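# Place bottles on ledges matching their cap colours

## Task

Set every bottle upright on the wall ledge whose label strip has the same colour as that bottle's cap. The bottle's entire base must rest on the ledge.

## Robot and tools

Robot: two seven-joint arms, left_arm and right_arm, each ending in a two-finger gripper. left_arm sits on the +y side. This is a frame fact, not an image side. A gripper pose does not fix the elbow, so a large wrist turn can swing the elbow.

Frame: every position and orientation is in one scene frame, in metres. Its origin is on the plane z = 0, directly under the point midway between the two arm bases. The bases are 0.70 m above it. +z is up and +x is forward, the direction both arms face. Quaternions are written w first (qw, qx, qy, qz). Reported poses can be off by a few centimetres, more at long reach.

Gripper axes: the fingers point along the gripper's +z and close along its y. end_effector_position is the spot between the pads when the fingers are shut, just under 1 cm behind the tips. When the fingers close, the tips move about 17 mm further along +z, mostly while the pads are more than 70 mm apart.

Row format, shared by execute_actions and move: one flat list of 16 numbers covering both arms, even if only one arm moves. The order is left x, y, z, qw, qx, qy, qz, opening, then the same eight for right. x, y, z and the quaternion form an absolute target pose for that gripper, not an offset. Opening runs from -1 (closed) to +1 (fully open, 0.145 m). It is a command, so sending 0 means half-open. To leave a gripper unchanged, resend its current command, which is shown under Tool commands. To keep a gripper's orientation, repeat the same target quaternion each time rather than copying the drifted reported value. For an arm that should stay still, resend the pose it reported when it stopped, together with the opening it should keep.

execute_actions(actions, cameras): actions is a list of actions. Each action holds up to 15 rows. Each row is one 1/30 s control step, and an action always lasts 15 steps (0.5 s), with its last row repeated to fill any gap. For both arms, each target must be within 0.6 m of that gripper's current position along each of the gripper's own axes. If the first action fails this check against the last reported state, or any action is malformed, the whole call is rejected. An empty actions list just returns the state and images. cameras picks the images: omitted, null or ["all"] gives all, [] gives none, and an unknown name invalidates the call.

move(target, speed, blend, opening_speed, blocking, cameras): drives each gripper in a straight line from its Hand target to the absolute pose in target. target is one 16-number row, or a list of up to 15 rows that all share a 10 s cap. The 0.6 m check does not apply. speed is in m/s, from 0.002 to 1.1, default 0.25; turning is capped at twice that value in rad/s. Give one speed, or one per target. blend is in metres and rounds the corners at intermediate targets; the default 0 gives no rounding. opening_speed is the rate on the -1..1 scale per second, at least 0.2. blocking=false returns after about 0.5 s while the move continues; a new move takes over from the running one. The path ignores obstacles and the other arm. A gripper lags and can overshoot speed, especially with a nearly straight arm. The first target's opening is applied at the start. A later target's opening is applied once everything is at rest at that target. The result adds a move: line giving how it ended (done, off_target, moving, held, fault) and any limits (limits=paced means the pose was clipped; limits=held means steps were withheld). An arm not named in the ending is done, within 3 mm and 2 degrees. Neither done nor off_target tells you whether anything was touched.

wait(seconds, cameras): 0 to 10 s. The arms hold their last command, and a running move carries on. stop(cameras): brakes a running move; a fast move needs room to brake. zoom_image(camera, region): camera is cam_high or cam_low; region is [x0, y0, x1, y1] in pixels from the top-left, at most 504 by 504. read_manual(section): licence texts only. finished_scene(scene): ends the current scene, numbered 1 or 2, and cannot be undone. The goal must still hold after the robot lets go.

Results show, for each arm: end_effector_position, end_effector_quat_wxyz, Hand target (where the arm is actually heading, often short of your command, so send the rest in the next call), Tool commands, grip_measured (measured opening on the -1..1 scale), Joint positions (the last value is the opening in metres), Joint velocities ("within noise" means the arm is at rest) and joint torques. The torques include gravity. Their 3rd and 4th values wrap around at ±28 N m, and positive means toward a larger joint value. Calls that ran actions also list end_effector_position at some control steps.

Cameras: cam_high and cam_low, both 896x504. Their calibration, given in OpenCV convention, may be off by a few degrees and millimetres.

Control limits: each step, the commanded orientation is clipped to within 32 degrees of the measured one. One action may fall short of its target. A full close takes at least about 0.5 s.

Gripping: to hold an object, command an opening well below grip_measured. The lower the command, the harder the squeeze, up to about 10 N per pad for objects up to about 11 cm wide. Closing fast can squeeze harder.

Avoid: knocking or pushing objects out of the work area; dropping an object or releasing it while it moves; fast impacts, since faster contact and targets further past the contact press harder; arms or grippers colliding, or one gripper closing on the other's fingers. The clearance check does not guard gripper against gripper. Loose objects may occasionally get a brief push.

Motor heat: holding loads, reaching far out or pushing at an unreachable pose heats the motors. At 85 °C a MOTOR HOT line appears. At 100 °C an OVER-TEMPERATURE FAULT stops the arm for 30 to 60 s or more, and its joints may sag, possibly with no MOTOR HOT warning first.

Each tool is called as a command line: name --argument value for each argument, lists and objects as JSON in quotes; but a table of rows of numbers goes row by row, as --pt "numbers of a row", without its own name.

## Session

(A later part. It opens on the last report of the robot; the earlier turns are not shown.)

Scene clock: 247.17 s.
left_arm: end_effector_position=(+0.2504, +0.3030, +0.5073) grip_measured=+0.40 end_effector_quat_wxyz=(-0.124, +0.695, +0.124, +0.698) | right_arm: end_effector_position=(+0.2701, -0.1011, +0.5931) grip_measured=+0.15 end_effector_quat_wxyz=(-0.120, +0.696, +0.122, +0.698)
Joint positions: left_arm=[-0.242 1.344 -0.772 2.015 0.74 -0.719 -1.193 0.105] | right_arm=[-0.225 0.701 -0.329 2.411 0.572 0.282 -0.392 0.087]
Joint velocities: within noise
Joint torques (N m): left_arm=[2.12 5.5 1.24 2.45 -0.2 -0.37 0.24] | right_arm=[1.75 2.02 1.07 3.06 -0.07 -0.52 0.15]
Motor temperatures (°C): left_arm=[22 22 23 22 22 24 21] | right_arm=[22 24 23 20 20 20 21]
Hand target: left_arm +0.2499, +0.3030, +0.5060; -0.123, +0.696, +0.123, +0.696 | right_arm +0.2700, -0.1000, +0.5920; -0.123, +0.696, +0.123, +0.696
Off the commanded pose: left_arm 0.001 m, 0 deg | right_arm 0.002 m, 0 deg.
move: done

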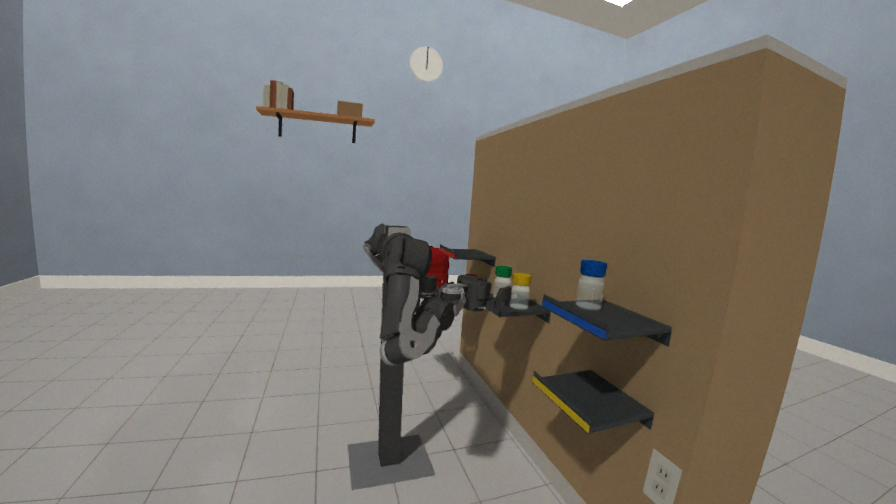

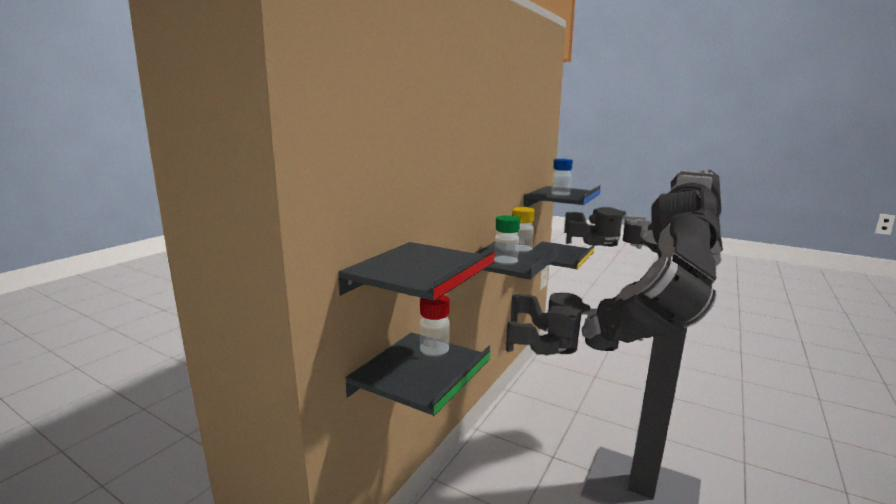

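move --pt "0.382 0.354 0.505 -0.1228 0.6964 0.1228 0.6964 0.4 0.378 -0.06 0.589 -0.1228 0.6964 0.1228 0.6964 0.15" --speed 0.12

zoom_image --camera "cam_low" --region '[380, 200, 640, 380]'

zoom_image --camera "cam_high" --region '[420, 220, 620, 340]'

Scene clock: 257.53 s.
left_arm: end_effector_position=(+0.3823, +0.3554, +0.5090) grip_measured=+0.40 end_effector_quat_wxyz=(-0.125, +0.692, +0.124, +0.700) | right_arm: end_effector_position=(+0.3788, -0.0618, +0.5902) grip_measured=+0.15 end_effector_quat_wxyz=(-0.121, +0.697, +0.120, +0.697)
Joint positions: left_arm=[0.347 1.054 -0.785 1.418 1.103 -0.426 -0.591 0.105] | right_arm=[0.36 0.425 -0.556 1.912 0.588 0.383 -0.351 0.087]
Joint velocities: within noise
Joint torques (N m): left_arm=[5.6 4.97 2.06 1.77 -0.08 -0.45 0.23] | right_arm=[4.58 0.73 1.24 3.43 -0.13 -0.55 0.16]
Motor temperatures (°C): left_arm=[22 22 23 22 22 24 21] | right_arm=[22 23 22 20 20 20 21]
Hand target: left_arm +0.3820, +0.3539, +0.5050; -0.123, +0.696, +0.123, +0.696 | right_arm +0.3780, -0.0600, +0.5890; -0.123, +0.696, +0.123, +0.696
Off the commanded pose: left_arm 0.004 m, 1 deg | right_arm 0.002 m, 0 deg.
move: off_target (left_arm)

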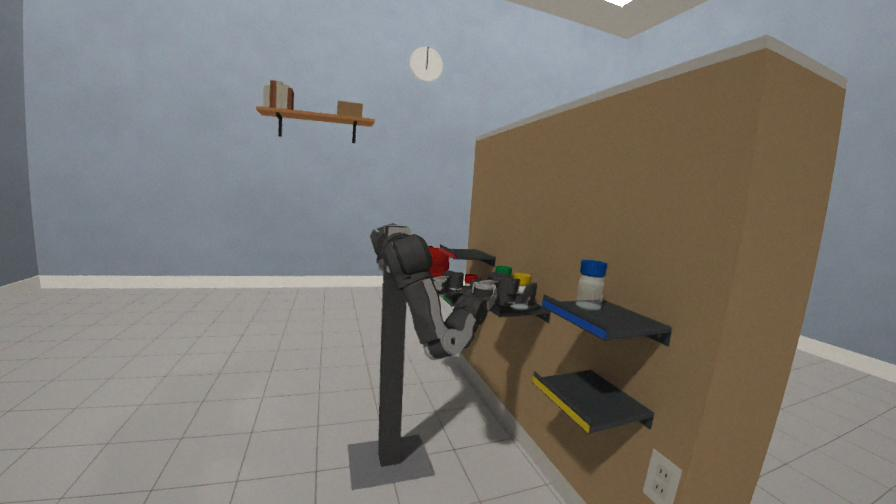

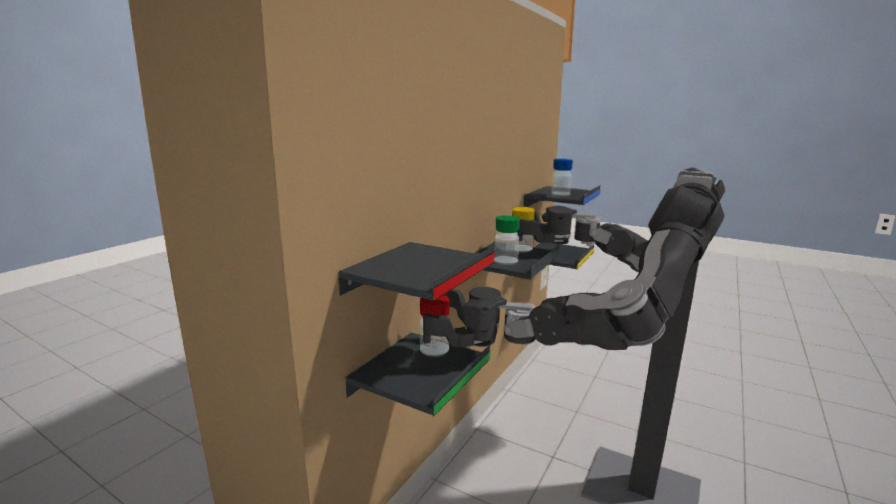

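Scaled by 1.938 from the camera's 896x504 image, which has a finer 1280x720 frame.

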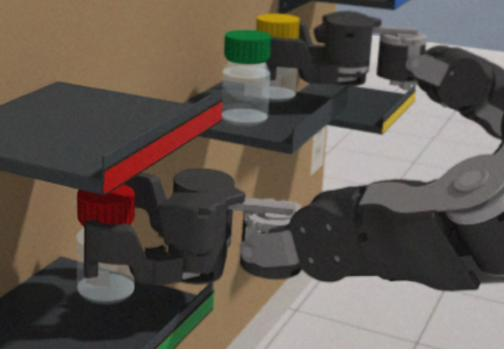

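Scaled by 2.520 from the camera's 896x504 image, which has a finer 1280x720 frame.

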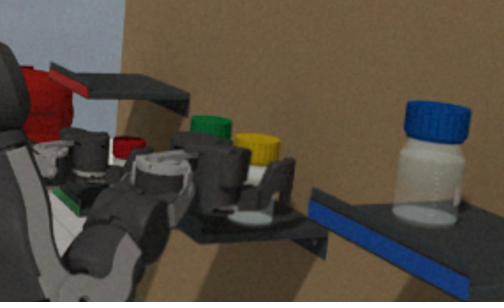

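move --pt "0.382 0.355 0.508 -0.1228 0.6964 0.1228 0.6964 -0.5 0.378 -0.06 0.589 -0.1228 0.6964 0.1228 0.6964 -0.5" --pt "0.382 0.355 0.543 -0.1228 0.6964 0.1228 0.6964 -0.5 0.378 -0.06 0.64 -0.1228 0.6964 0.1228 0.6964 -0.5" --speed 0.08 --opening_speed 0.8

zoom_image --camera "cam_low" --region '[380, 200, 640, 380]'

Scene clock: 270.70 s.
left_arm: end_effector_position=(+0.3818, +0.3541, +0.5399) grip_measured=-0.24 end_effector_quat_wxyz=(-0.121, +0.700, +0.121, +0.693) | right_arm: end_effector_position=(+0.3776, -0.0584, +0.6380) grip_measured=-0.25 end_effector_quat_wxyz=(-0.124, +0.698, +0.127, +0.694)
Joint positions: left_arm=[0.371 1.154 -0.761 1.548 1.172 -0.332 -0.621 0.057] | right_arm=[0.483 0.387 -0.499 2.004 0.678 0.614 -0.394 0.057]
Joint velocities: within noise
Joint torques (N m): left_arm=[6.53 6.26 3.59 2.67 -0.23 -0.68 -0.05] | right_arm=[4.89 0.01 3.19 3.4 -0.11 -0.52 -0.11]
Motor temperatures (°C): left_arm=[23 23 23 22 22 24 21] | right_arm=[22 23 22 20 20 20 21]
Hand target: left_arm +0.3820, +0.3549, +0.5428; -0.123, +0.696, +0.123, +0.696 | right_arm +0.3779, -0.0599, +0.6400; -0.123, +0.696, +0.123, +0.696
Off the commanded pose: left_arm 0.003 m, 1 deg | right_arm 0.003 m, 1 deg.
move: done

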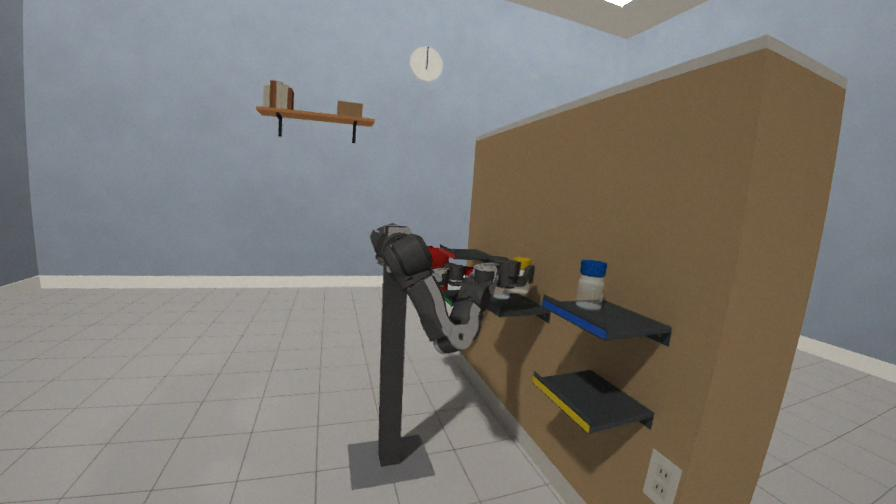

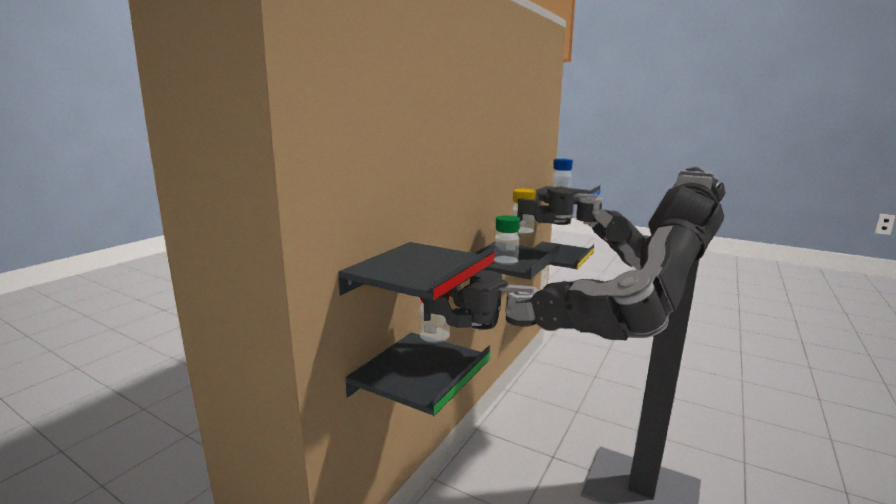

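Scaled by 1.938 from the camera's 896x504 image, which has a finer 1280x720 frame.

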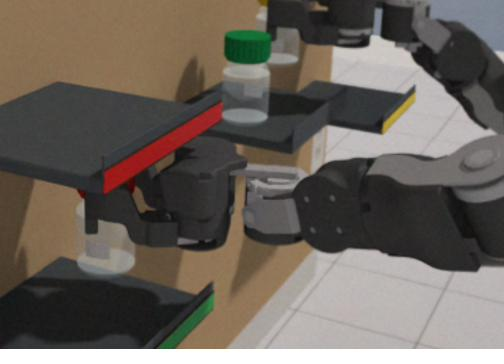

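move --pt "0.245 0.305 0.544 -0.1228 0.6964 0.1228 0.6964 -0.5 0.27 -0.10 0.64 -0.1228 0.6964 0.1228 0.6964 -0.5" --pt "0.24 0.305 0.64 -0.1228 0.6964 0.1228 0.6964 -0.5 0.255 -0.19 0.57 0 0.7071 0 0.7071 -0.5" --pt "0.24 0.305 0.735 -0.1228 0.6964 0.1228 0.6964 -0.5 0.243 -0.297 0.535 0.1228 0.6964 -0.1228 0.6964 -0.5" --speed 0.12

zoom_image --camera "cam_high" --region '[420, 220, 660, 420]'

zoom_image --camera "cam_low" --region '[320, 150, 640, 350]'

Scene clock: 299.23 s.
left_arm: end_effector_position=(+0.2408, +0.3064, +0.7344) grip_measured=-0.24 end_effector_quat_wxyz=(-0.127, +0.531, +0.073, +0.835) | right_arm: end_effector_position=(+0.2427, -0.2960, +0.5318) grip_measured=-0.25 end_effector_quat_wxyz=(+0.122, +0.702, -0.122, +0.691)
Joint positions: left_arm=[1.234 2.011 -1.553 2.431 1.081 -0.591 -0.889 0.057] | right_arm=[-0.674 0.392 0.302 2.165 0.493 0.001 -0.333 0.057]
Joint velocities: within noise
Joint torques (N m): left_arm=[1.86 1.86 1.69 0.87 -0.26 -0.47 0.2] | right_arm=[0.59 2.2 2.74 4.11 -0.11 -0.77 0.03]
Motor temperatures (°C): left_arm=[23 24 25 21 22 24 21] | right_arm=[23 23 23 20 20 20 21]
Hand target: left_arm +0.2409, +0.3054, +0.7348; -0.125, +0.530, +0.070, +0.836 | right_arm +0.2430, -0.2970, +0.5350; +0.123, +0.696, -0.123, +0.696
Off the commanded pose: left_arm 0.002 m, 25 deg | right_arm 0.003 m, 1 deg.
joint read past its limit (left arm) — joint 2 (shoulder roll), upper limit.
joint sent to its limit (left arm) — joint 2 (shoulder roll), upper limit; joint 4 (elbow), upper limit, where the elbow is as bent as it goes. The joint targets are off in orientation, not in position.
move: off_target (left_arm)

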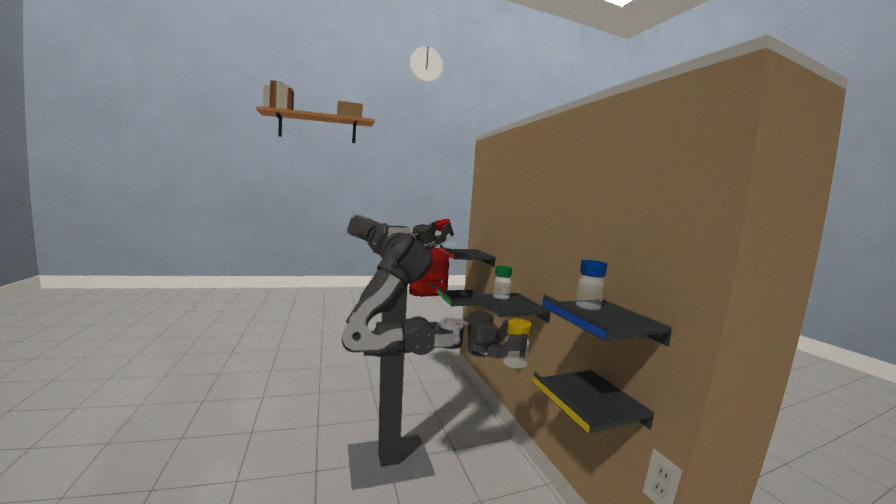

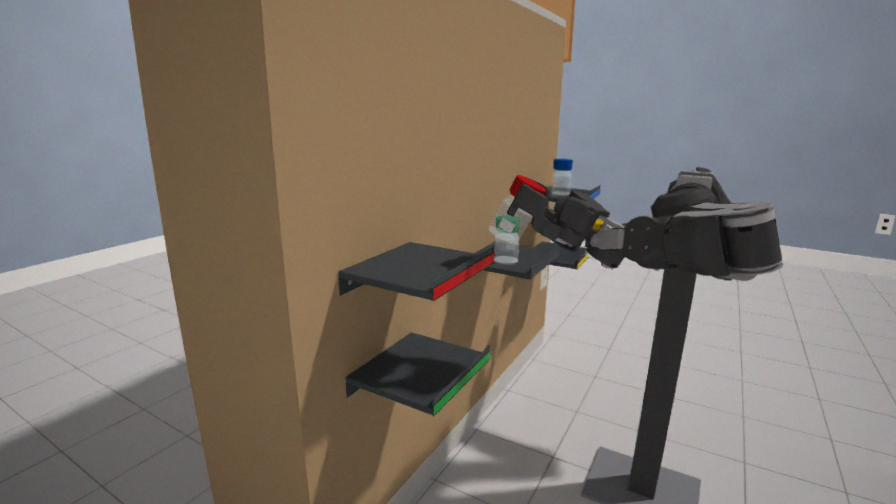

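Scaled by 2.100 from the camera's 896x504 image, which has a finer 1280x720 frame.

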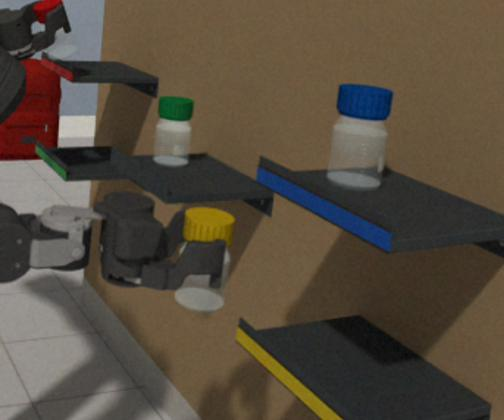

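Scaled by 1.575 from the camera's 896x504 image, which has a finer 1280x720 frame.

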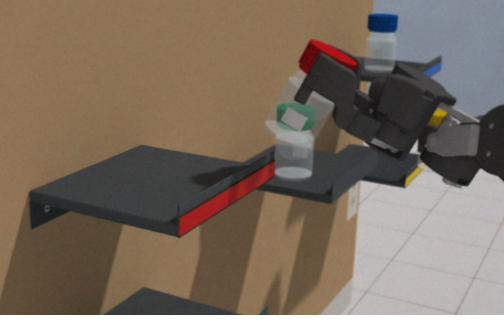

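move --pt "0.255 0.305 0.785 -0.15 0.691 0.15 0.691 -0.5 0.30 -0.318 0.536 0.1228 0.6964 -0.1228 0.6964 -0.5" --pt "0.36 0.345 0.79 -0.15 0.691 0.15 0.691 -0.5 0.382 -0.35 0.534 0.1228 0.6964 -0.1228 0.6964 -0.5" --pt "0.382 0.36 0.78 -0.15 0.691 0.15 0.691 -0.5 0.382 -0.35 0.515 0.1228 0.6964 -0.1228 0.6964 -0.5" --speed '[0.1,0.1,0.04]'

zoom_image --camera "cam_high" --region '[420, 220, 660, 420]'

zoom_image --camera "cam_low" --region '[320, 120, 640, 320]'

Scene clock: 323.40 s.
left_arm: end_effector_position=(+0.3811, +0.3612, +0.7800) grip_measured=-0.24 end_effector_quat_wxyz=(-0.152, +0.693, +0.152, +0.689) | right_arm: end_effector_position=(+0.3813, -0.3519, +0.5138) grip_measured=-0.25 end_effector_quat_wxyz=(+0.124, +0.699, -0.126, +0.692)
Joint positions: left_arm=[1.158 1.261 -0.644 1.722 1.522 0.546 -0.823 0.057] | right_arm=[0.076 0.539 0.092 1.467 0.531 0.043 -0.225 0.057]
Joint velocities: within noise
Joint torques (N m): left_arm=[6.24 2.15 2.71 0.79 -0.41 -0.74 0.22] | right_arm=[4.31 4.65 1.61 3.77 -0.15 -0.8 0.15]
Motor temperatures (°C): left_arm=[22 23 24 21 22 24 21] | right_arm=[22 23 23 21 20 21 21]
Hand target: left_arm +0.3820, +0.3600, +0.7800; -0.150, +0.691, +0.150, +0.691 | right_arm +0.3820, -0.3501, +0.5151; +0.123, +0.696, -0.123, +0.696
Off the commanded pose: left_arm 0.002 m, 0 deg | right_arm 0.002 m, 1 deg.
move: done

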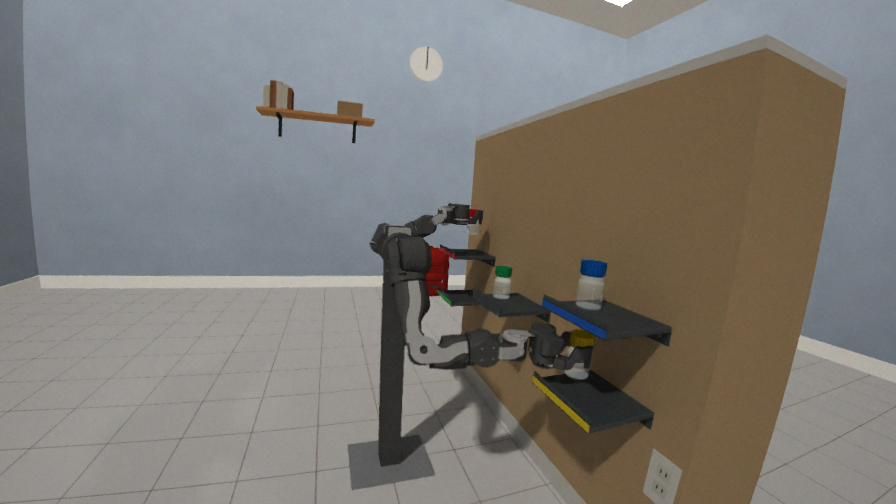

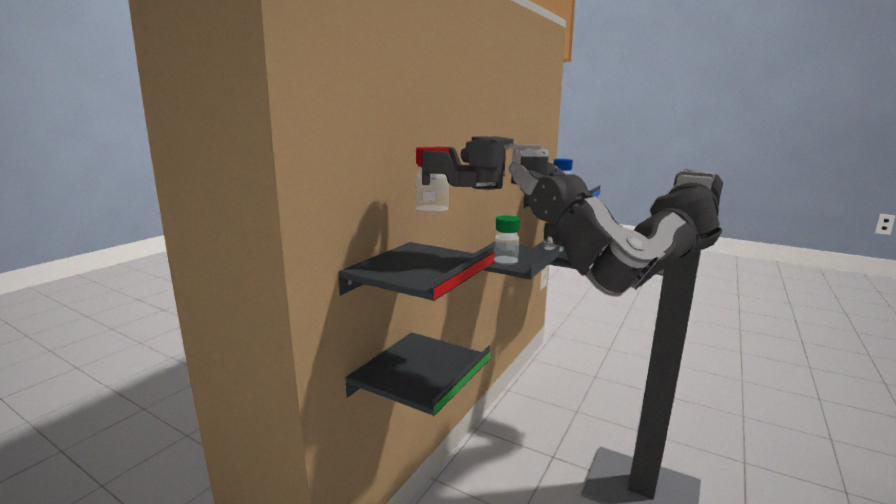

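Scaled by 2.100 from the camera's 896x504 image, which has a finer 1280x720 frame.

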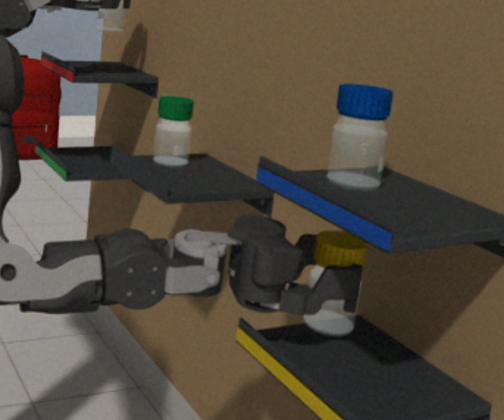

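Scaled by 1.575 from the camera's 896x504 image, which has a finer 1280x720 frame.

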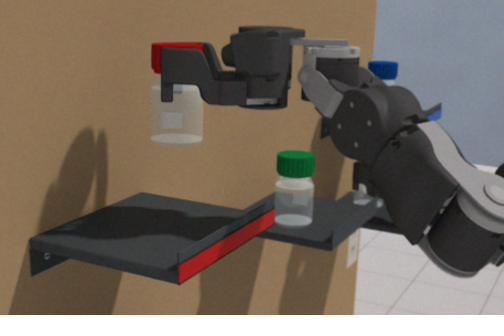

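move --pt "0.382 0.365 0.712 -0.15 0.691 0.15 0.691 -0.5 0.382 -0.352 0.504 0.1228 0.6964 -0.1228 0.6964 -0.5" --pt "0.382 0.365 0.695 -0.15 0.691 0.15 0.691 -0.5 0.382 -0.352 0.490 0.1228 0.6964 -0.1228 0.6964 -0.5" --speed '[0.08,0.02]'

zoom_image --camera "cam_high" --region '[420, 220, 660, 420]'

zoom_image --camera "cam_low" --region '[320, 120, 640, 320]'

Scene clock: 337.90 s.
left_arm: end_effector_position=(+0.3815, +0.3660, +0.7008) grip_measured=-0.24 end_effector_quat_wxyz=(-0.151, +0.684, +0.154, +0.697) | right_arm: end_effector_position=(+0.3816, -0.3542, +0.4937) grip_measured=-0.25 end_effector_quat_wxyz=(+0.126, +0.692, -0.124, +0.699)
Joint positions: left_arm=[0.77 1.359 -0.648 1.782 1.442 0.143 -0.773 0.057] | right_arm=[0.082 0.52 0.067 1.363 0.508 -0.076 -0.196 0.057]
Joint velocities: within noise
Joint torques (N m): left_arm=[4.5 4.92 2.28 1.01 -0.15 -0.36 0.23] | right_arm=[3.92 3.89 1.02 2.93 0.05 -0.4 0.18]
Motor temperatures (°C): left_arm=[23 22 24 21 22 25 21] | right_arm=[22 23 22 21 20 21 21]
Hand target: left_arm +0.3819, +0.3650, +0.6951; -0.150, +0.691, +0.150, +0.691 | right_arm +0.3820, -0.3519, +0.4900; +0.123, +0.696, -0.123, +0.696
Off the commanded pose: left_arm 0.006 m, 1 deg | right_arm 0.004 m, 1 deg.
move: off_target (left_arm, right_arm)

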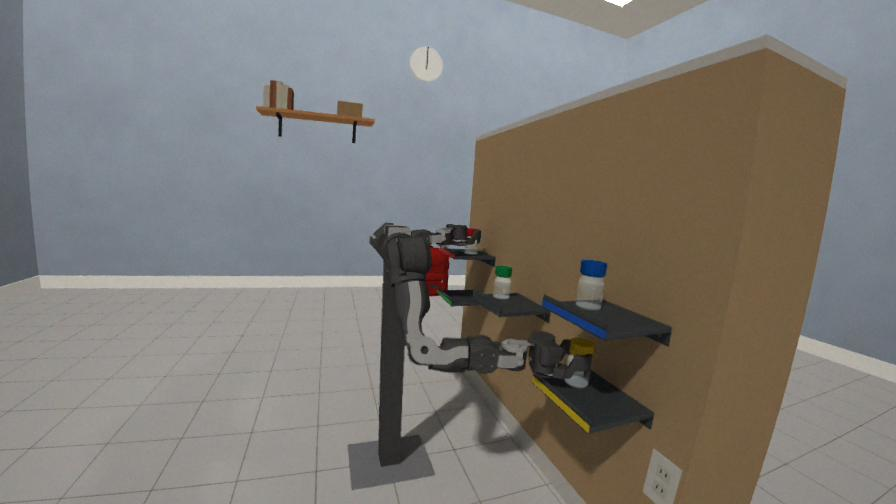

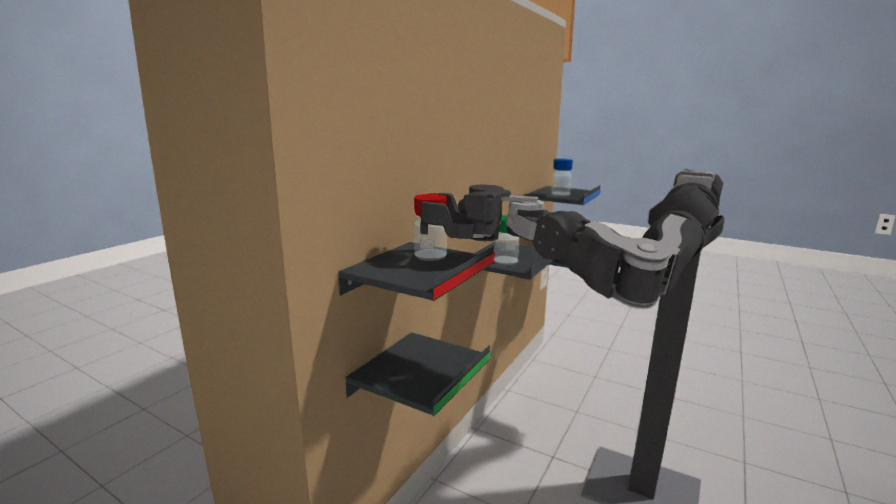

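Scaled by 2.100 from the camera's 896x504 image, which has a finer 1280x720 frame.

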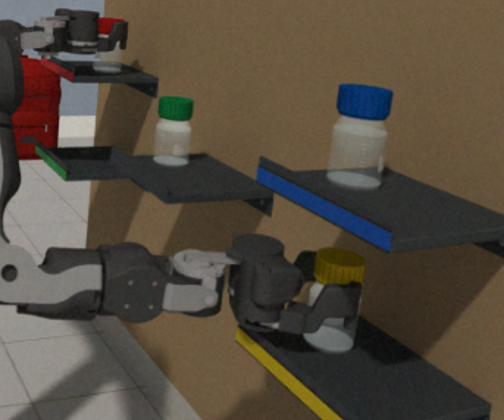

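Scaled by 1.575 from the camera's 896x504 image, which has a finer 1280x720 frame.

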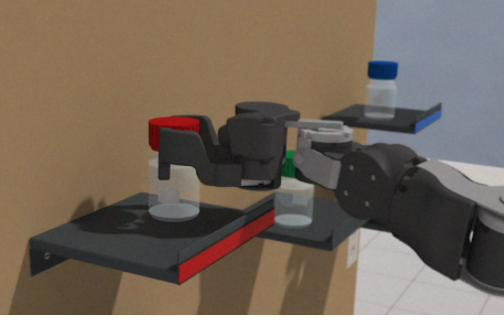

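move --pt "0.382 0.365 0.7 -0.15 0.691 0.15 0.691 -0.5 0.382 -0.353 0.493 0.1228 0.6964 -0.1228 0.6964 -0.5" --pt "0.382 0.365 0.7 -0.15 0.691 0.15 0.691 0.25 0.382 -0.353 0.493 0.1228 0.6964 -0.1228 0.6964 0.25" --pt "0.262 0.31 0.702 -0.15 0.691 0.15 0.691 0.25 0.252 -0.305 0.50 0.1228 0.6964 -0.1228 0.6964 0.25" --speed '[0.05,0.1,0.12]' --opening_speed 0.8

move --pt "0.27 0.22 0.64 0 0.7071 0 0.7071 -0.3 0.25 -0.30 0.50 0.1228 0.6964 -0.1228 0.6964 0.25" --pt "0.275 0.14 0.60 0.0923 0.7011 -0.0923 0.7011 -0.3 0.25 -0.30 0.50 0.1228 0.6964 -0.1228 0.6964 0.25" --pt "0.268 0.09 0.592 0.1228 0.6964 -0.1228 0.6964 0.4 0.25 -0.30 0.50 0.1228 0.6964 -0.1228 0.6964 0.25" --speed 0.18

zoom_image --camera "cam_high" --region '[420, 220, 660, 420]'

zoom_image --camera "cam_low" --region '[320, 120, 640, 320]'

Scene clock: 362.40 s.
left_arm: end_effector_position=(+0.2633, +0.3115, +0.7038) grip_measured=+0.25 end_effector_quat_wxyz=(-0.118, +0.691, +0.111, +0.705) | right_arm: end_effector_position=(+0.2524, -0.3038, +0.4985) grip_measured=+0.25 end_effector_quat_wxyz=(+0.120, +0.699, -0.122, +0.695)
Joint positions: left_arm=[1.473 1.966 -1.469 2.431 1.584 -0.032 -0.793 0.094] | right_arm=[-0.602 0.394 0.239 1.976 0.465 -0.132 -0.293 0.094]
Joint velocities: within noise
Joint torques (N m): left_arm=[1.75 1.02 1.52 0.18 -0.18 -0.38 0.22] | right_arm=[0.25 2.6 2.61 4.26 -0.12 -0.53 -0.07]
Motor temperatures (°C): left_arm=[23 23 24 21 22 24 21] | right_arm=[22 23 22 21 20 21 21]
Hand target: left_arm +0.2633, +0.3111, +0.7020; -0.116, +0.694, +0.110, +0.702 | right_arm +0.2520, -0.3050, +0.5000; +0.123, +0.696, -0.123, +0.696
Off the commanded pose: left_arm 0.003 m, 6 deg | right_arm 0.002 m, 0 deg.
joint sent to its limit (left arm) — joint 4 (elbow), upper limit, where the elbow is as bent as it goes; joint 5 (forearm roll), upper limit. The joint targets are off in orientation, not in position.
move: off_target (left_arm)

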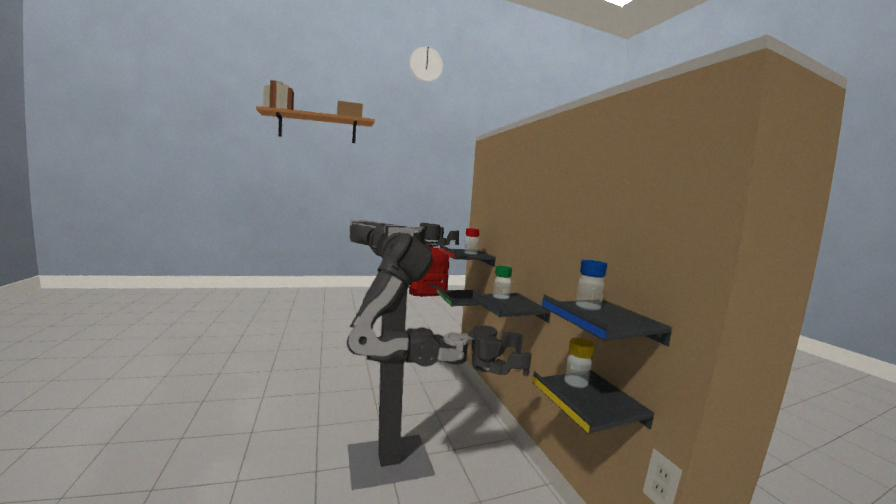

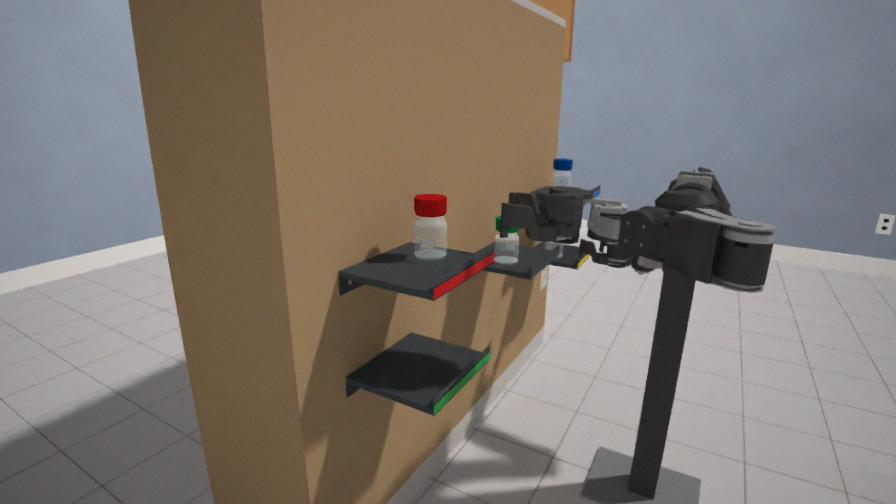

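Scene clock: 365.37 s.
left_arm: end_effector_position=(+0.2676, +0.0885, +0.5948) grip_measured=+0.40 end_effector_quat_wxyz=(+0.128, +0.693, -0.123, +0.699) | right_arm: end_effector_position=(+0.2502, -0.3007, +0.4998) grip_measured=+0.25 end_effector_quat_wxyz=(+0.123, +0.696, -0.122, +0.696)
Joint positions: left_arm=[0.83 1.133 -1.563 2.418 0.852 -0.196 -0.998 0.105] | right_arm=[-0.608 0.371 0.239 1.989 0.441 -0.132 -0.293 0.094]
Joint velocities: within noise
Joint torques (N m): left_arm=[3.47 2.2 1.2 2.65 -0.34 -0.3 -0.05] | right_arm=[0.12 2.28 1.48 4.48 -0.11 -0.39 -0.09]
Motor temperatures (°C): left_arm=[23 23 24 21 22 24 21] | right_arm=[22 23 22 21 20 21 21]
Hand target: left_arm +0.2680, +0.0900, +0.5920; +0.123, +0.696, -0.123, +0.696 | right_arm +0.2500, -0.3000, +0.5000; +0.123, +0.696, -0.123, +0.696
Off the commanded pose: left_arm 0.003 m, 1 deg | right_arm 0.001 m, 0 deg.
move: done

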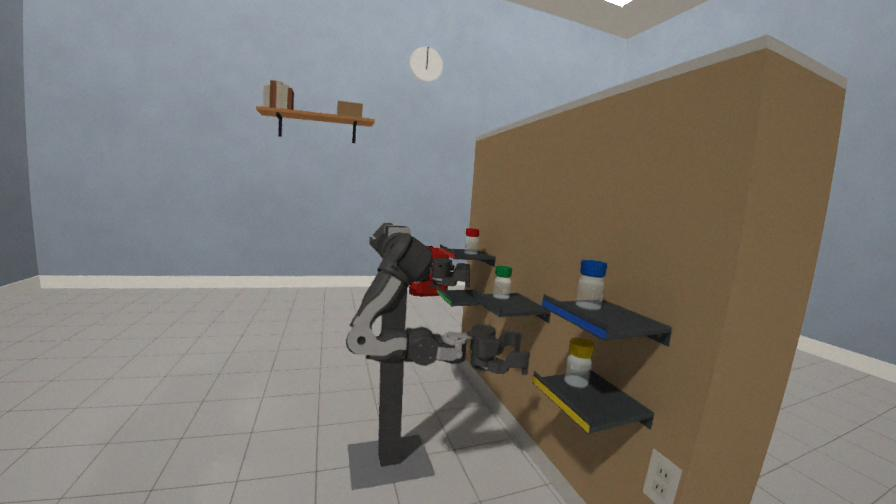

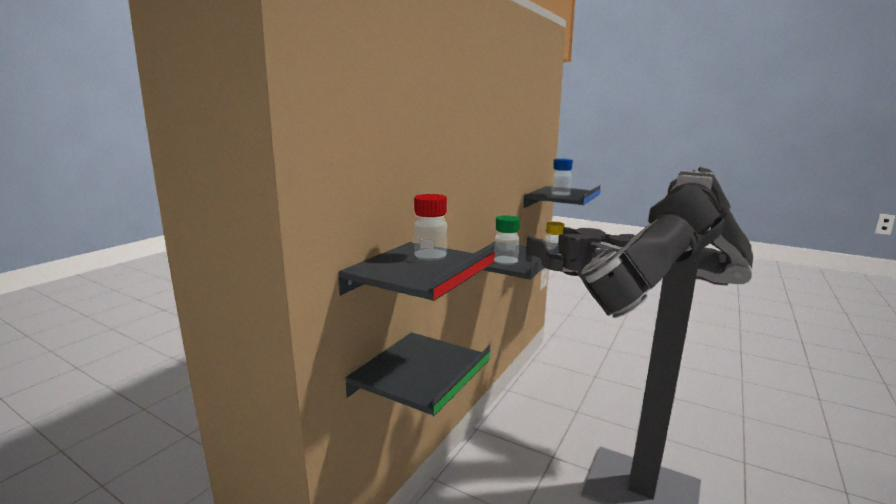

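Scaled by 2.100 from the camera's 896x504 image, which has a finer 1280x720 frame.

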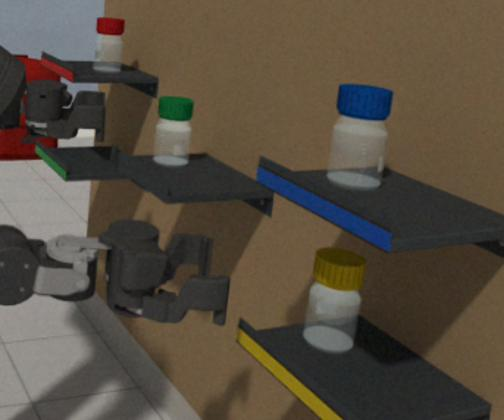

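Scaled by 1.575 from the camera's 896x504 image, which has a finer 1280x720 frame.

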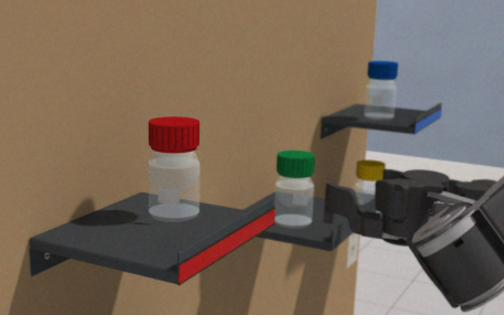

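move --pt "0.375 0.053 0.59 0.1228 0.6964 -0.1228 0.6964 0.4 0.25 -0.30 0.50 0.1228 0.6964 -0.1228 0.6964 0.25" --pt "0.375 0.053 0.59 0.1228 0.6964 -0.1228 0.6964 -0.5 0.25 -0.30 0.50 0.1228 0.6964 -0.1228 0.6964 0.25" --pt "0.375 0.053 0.635 0.1228 0.6964 -0.1228 0.6964 -0.5 0.25 -0.30 0.50 0.1228 0.6964 -0.1228 0.6964 0.25" --pt "0.268 0.092 0.64 0.1228 0.6964 -0.1228 0.6964 -0.5 0.25 -0.30 0.50 0.1228 0.6964 -0.1228 0.6964 0.25" --speed '[0.12,0.1,0.08,0.12]' --opening_speed 0.8

zoom_image --camera "cam_low" --region '[320, 120, 640, 320]'

Scene clock: 381.40 s.
left_arm: end_effector_position=(+0.2694, +0.0926, +0.6389) grip_measured=-0.24 end_effector_quat_wxyz=(+0.169, +0.626, -0.149, +0.746) | right_arm: end_effector_position=(+0.2502, -0.3007, +0.4998) grip_measured=+0.25 end_effector_quat_wxyz=(+0.123, +0.696, -0.122, +0.696)
Joint positions: left_arm=[0.926 1.256 -1.525 2.432 0.867 -0.322 -0.813 0.058] | right_arm=[-0.608 0.371 0.239 1.989 0.441 -0.132 -0.293 0.094]
Joint velocities: within noise
Joint torques (N m): left_arm=[3.78 2.31 1.73 2.93 -0.43 -0.74 0.16] | right_arm=[0.15 2.15 1.37 4.55 -0.11 -0.39 -0.09]
Motor temperatures (°C): left_arm=[23 22 24 21 22 24 21] | right_arm=[22 23 22 21 20 21 21]
Hand target: left_arm +0.2687, +0.0921, +0.6396; +0.171, +0.624, -0.149, +0.748 | right_arm +0.2500, -0.3000, +0.5000; +0.123, +0.696, -0.123, +0.696
Off the commanded pose: left_arm 0.002 m, 12 deg | right_arm 0.001 m, 0 deg.
joint read past its limit (left arm) — joint 4 (elbow), upper limit, where the elbow is as bent as it goes.
joint sent to its limit (left arm) — joint 4 (elbow), upper limit, where the elbow is as bent as it goes. The joint targets are off in orientation, not in position.
move: off_target (left_arm)

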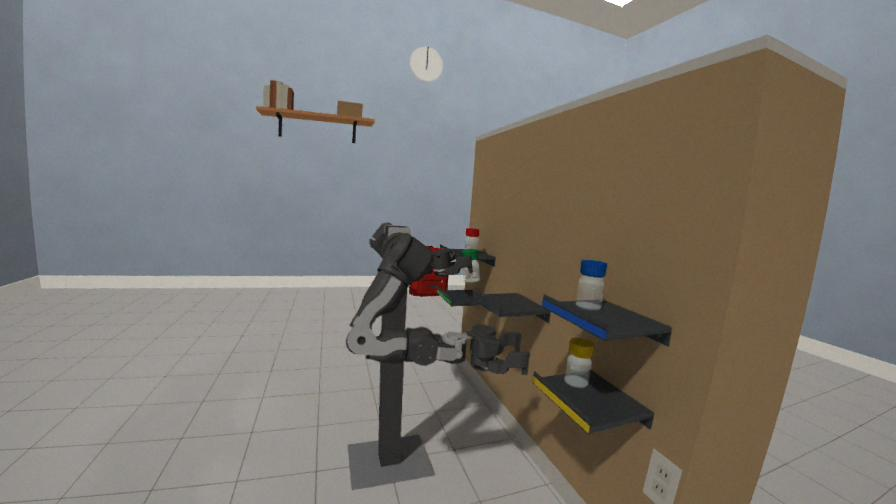

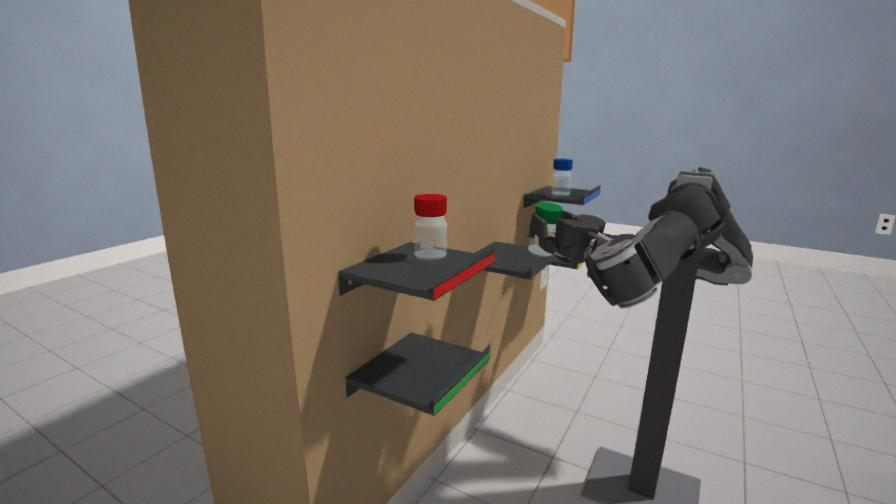

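Scaled by 1.575 from the camera's 896x504 image, which has a finer 1280x720 frame.

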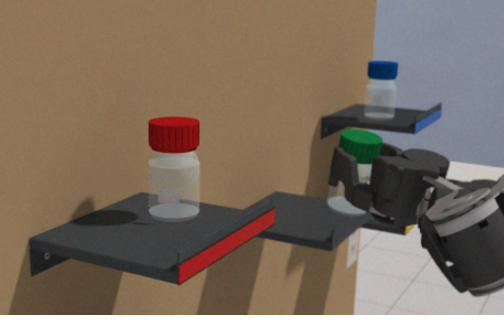

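move --pt "0.255 0.19 0.57 0 0.7071 0 0.7071 -0.5 0.25 -0.30 0.50 0.1228 0.6964 -0.1228 0.6964 0.25" --pt "0.243 0.305 0.537 -0.1228 0.6964 0.1228 0.6964 -0.5 0.25 -0.30 0.50 0.1228 0.6964 -0.1228 0.6964 0.25" --speed 0.13

zoom_image --camera "cam_low" --region '[320, 200, 640, 420]'

Scene clock: 397.97 s.
left_arm: end_effector_position=(+0.2426, +0.3038, +0.5355) grip_measured=-0.24 end_effector_quat_wxyz=(-0.124, +0.700, +0.121, +0.693) | right_arm: end_effector_position=(+0.2502, -0.3007, +0.4998) grip_measured=+0.25 end_effector_quat_wxyz=(+0.123, +0.696, -0.122, +0.696)
Joint positions: left_arm=[0.467 1.54 -1.528 2.159 0.777 -0.783 -1.31 0.058] | right_arm=[-0.608 0.371 0.239 1.989 0.441 -0.132 -0.293 0.094]
Joint velocities: within noise
Joint torques (N m): left_arm=[2.47 5.5 2.24 2.25 -0.38 -0.39 0.01] | right_arm=[0.01 2.18 1.43 4.48 -0.11 -0.38 -0.07]
Motor temperatures (°C): left_arm=[22 23 24 21 22 25 21] | right_arm=[21 23 22 22 20 21 21]
Hand target: left_arm +0.2430, +0.3049, +0.5370; -0.124, +0.697, +0.123, +0.696 | right_arm +0.2500, -0.3000, +0.5000; +0.123, +0.696, -0.123, +0.696
Off the commanded pose: left_arm 0.002 m, 1 deg | right_arm 0.001 m, 0 deg.
joint sent to its limit (left arm) — joint 6 (wrist pitch), lower limit. The joint targets still meet the commanded pose.
move: done

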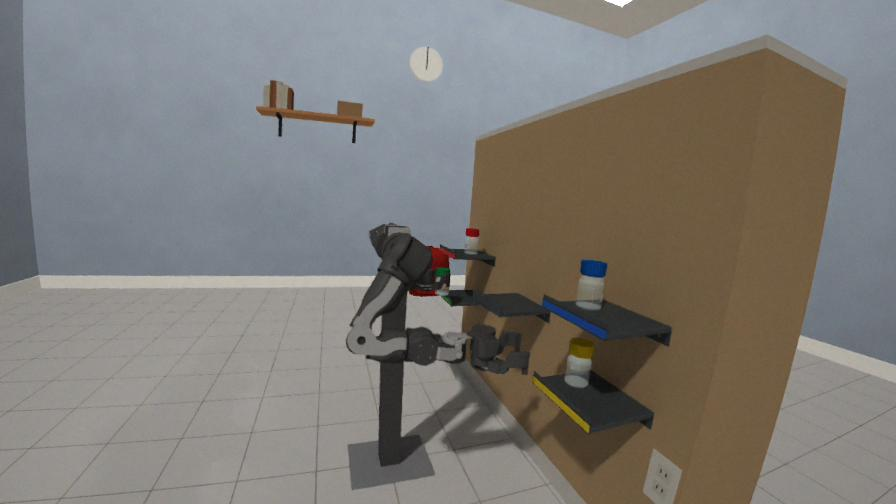

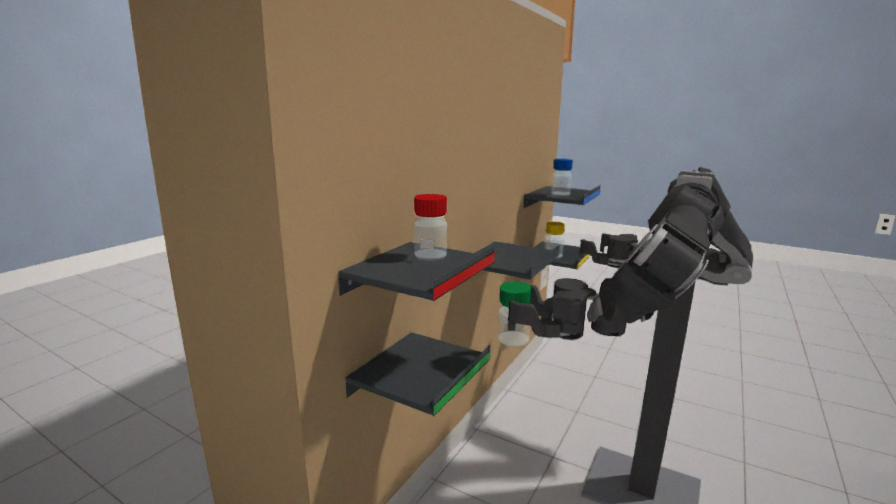

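Scaled by 1.575 from the camera's 896x504 image, which has a finer 1280x720 frame.

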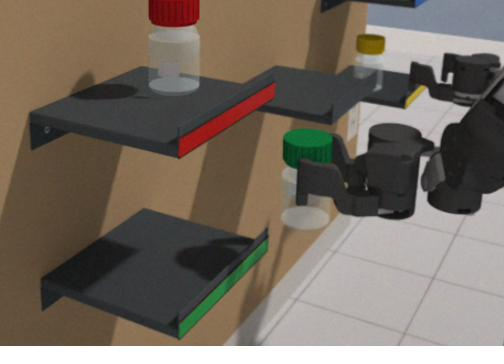

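Upright and aligned. Enter and lower.

move --pt "0.382 0.37 0.537 -0.1228 0.6964 0.1228 0.6964 -0.5 0.25 -0.30 0.50 0.1228 0.6964 -0.1228 0.6964 0.25" --pt "0.382 0.37 0.507 -0.1228 0.6964 0.1228 0.6964 -0.5 0.25 -0.30 0.50 0.1228 0.6964 -0.1228 0.6964 0.25" --pt "0.382 0.37 0.493 -0.1228 0.6964 0.1228 0.6964 -0.5 0.25 -0.30 0.50 0.1228 0.6964 -0.1228 0.6964 0.25" --speed '[0.12,0.06,0.02]'

zoom_image --camera "cam_low" --region '[320, 200, 640, 420]'

Scene clock: 421.93 s.
left_arm: end_effector_position=(+0.3828, +0.3728, +0.4986) grip_measured=-0.24 end_effector_quat_wxyz=(-0.126, +0.691, +0.126, +0.701) | right_arm: end_effector_position=(+0.2502, -0.3007, +0.4998) grip_measured=+0.25 end_effector_quat_wxyz=(+0.123, +0.696, -0.122, +0.696)
Joint positions: left_arm=[0.735 1.134 -1.396 1.314 1.354 -0.667 -0.582 0.058] | right_arm=[-0.608 0.371 0.239 1.989 0.441 -0.132 -0.293 0.094]
Joint velocities: within noise
Joint torques (N m): left_arm=[5.16 3.71 1.73 0.68 -0.03 -0.5 0.26] | right_arm=[0.17 2.2 1.39 4.56 -0.11 -0.37 -0.08]
Motor temperatures (°C): left_arm=[22 23 24 21 22 24 21] | right_arm=[21 23 22 22 20 20 21]
Hand target: left_arm +0.3820, +0.3700, +0.4931; -0.123, +0.696, +0.123, +0.697 | right_arm +0.2500, -0.3000, +0.5000; +0.123, +0.696, -0.123, +0.696
Off the commanded pose: left_arm 0.006 m, 1 deg | right_arm 0.001 m, 0 deg.
move: off_target (left_arm)

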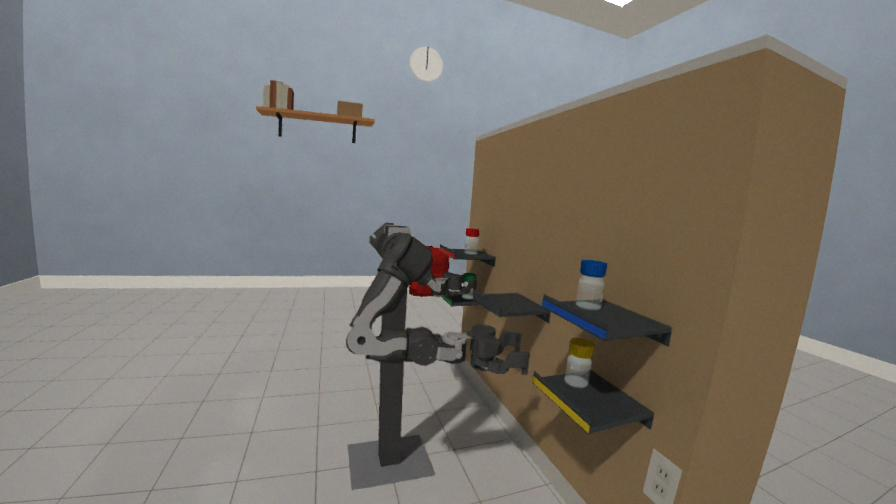

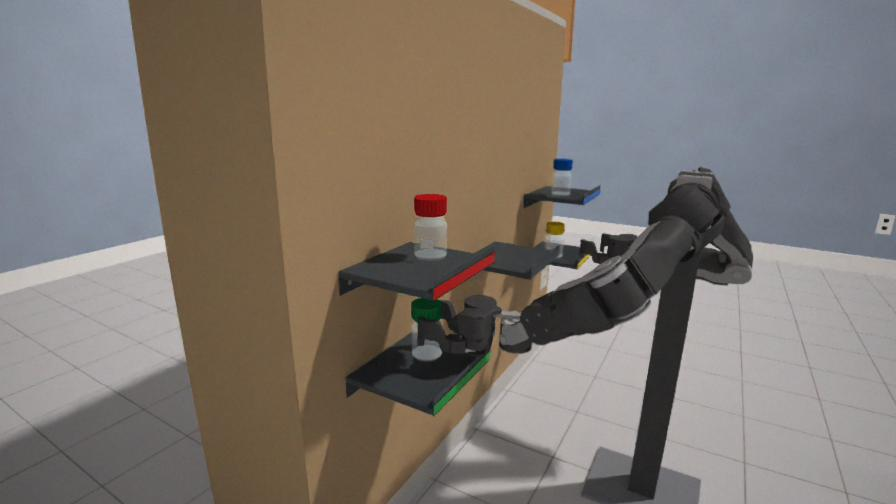

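Scaled by 1.575 from the camera's 896x504 image, which has a finer 1280x720 frame.

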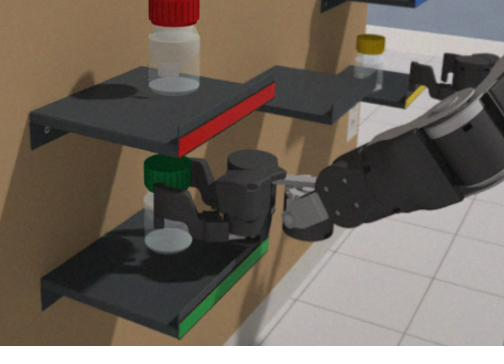

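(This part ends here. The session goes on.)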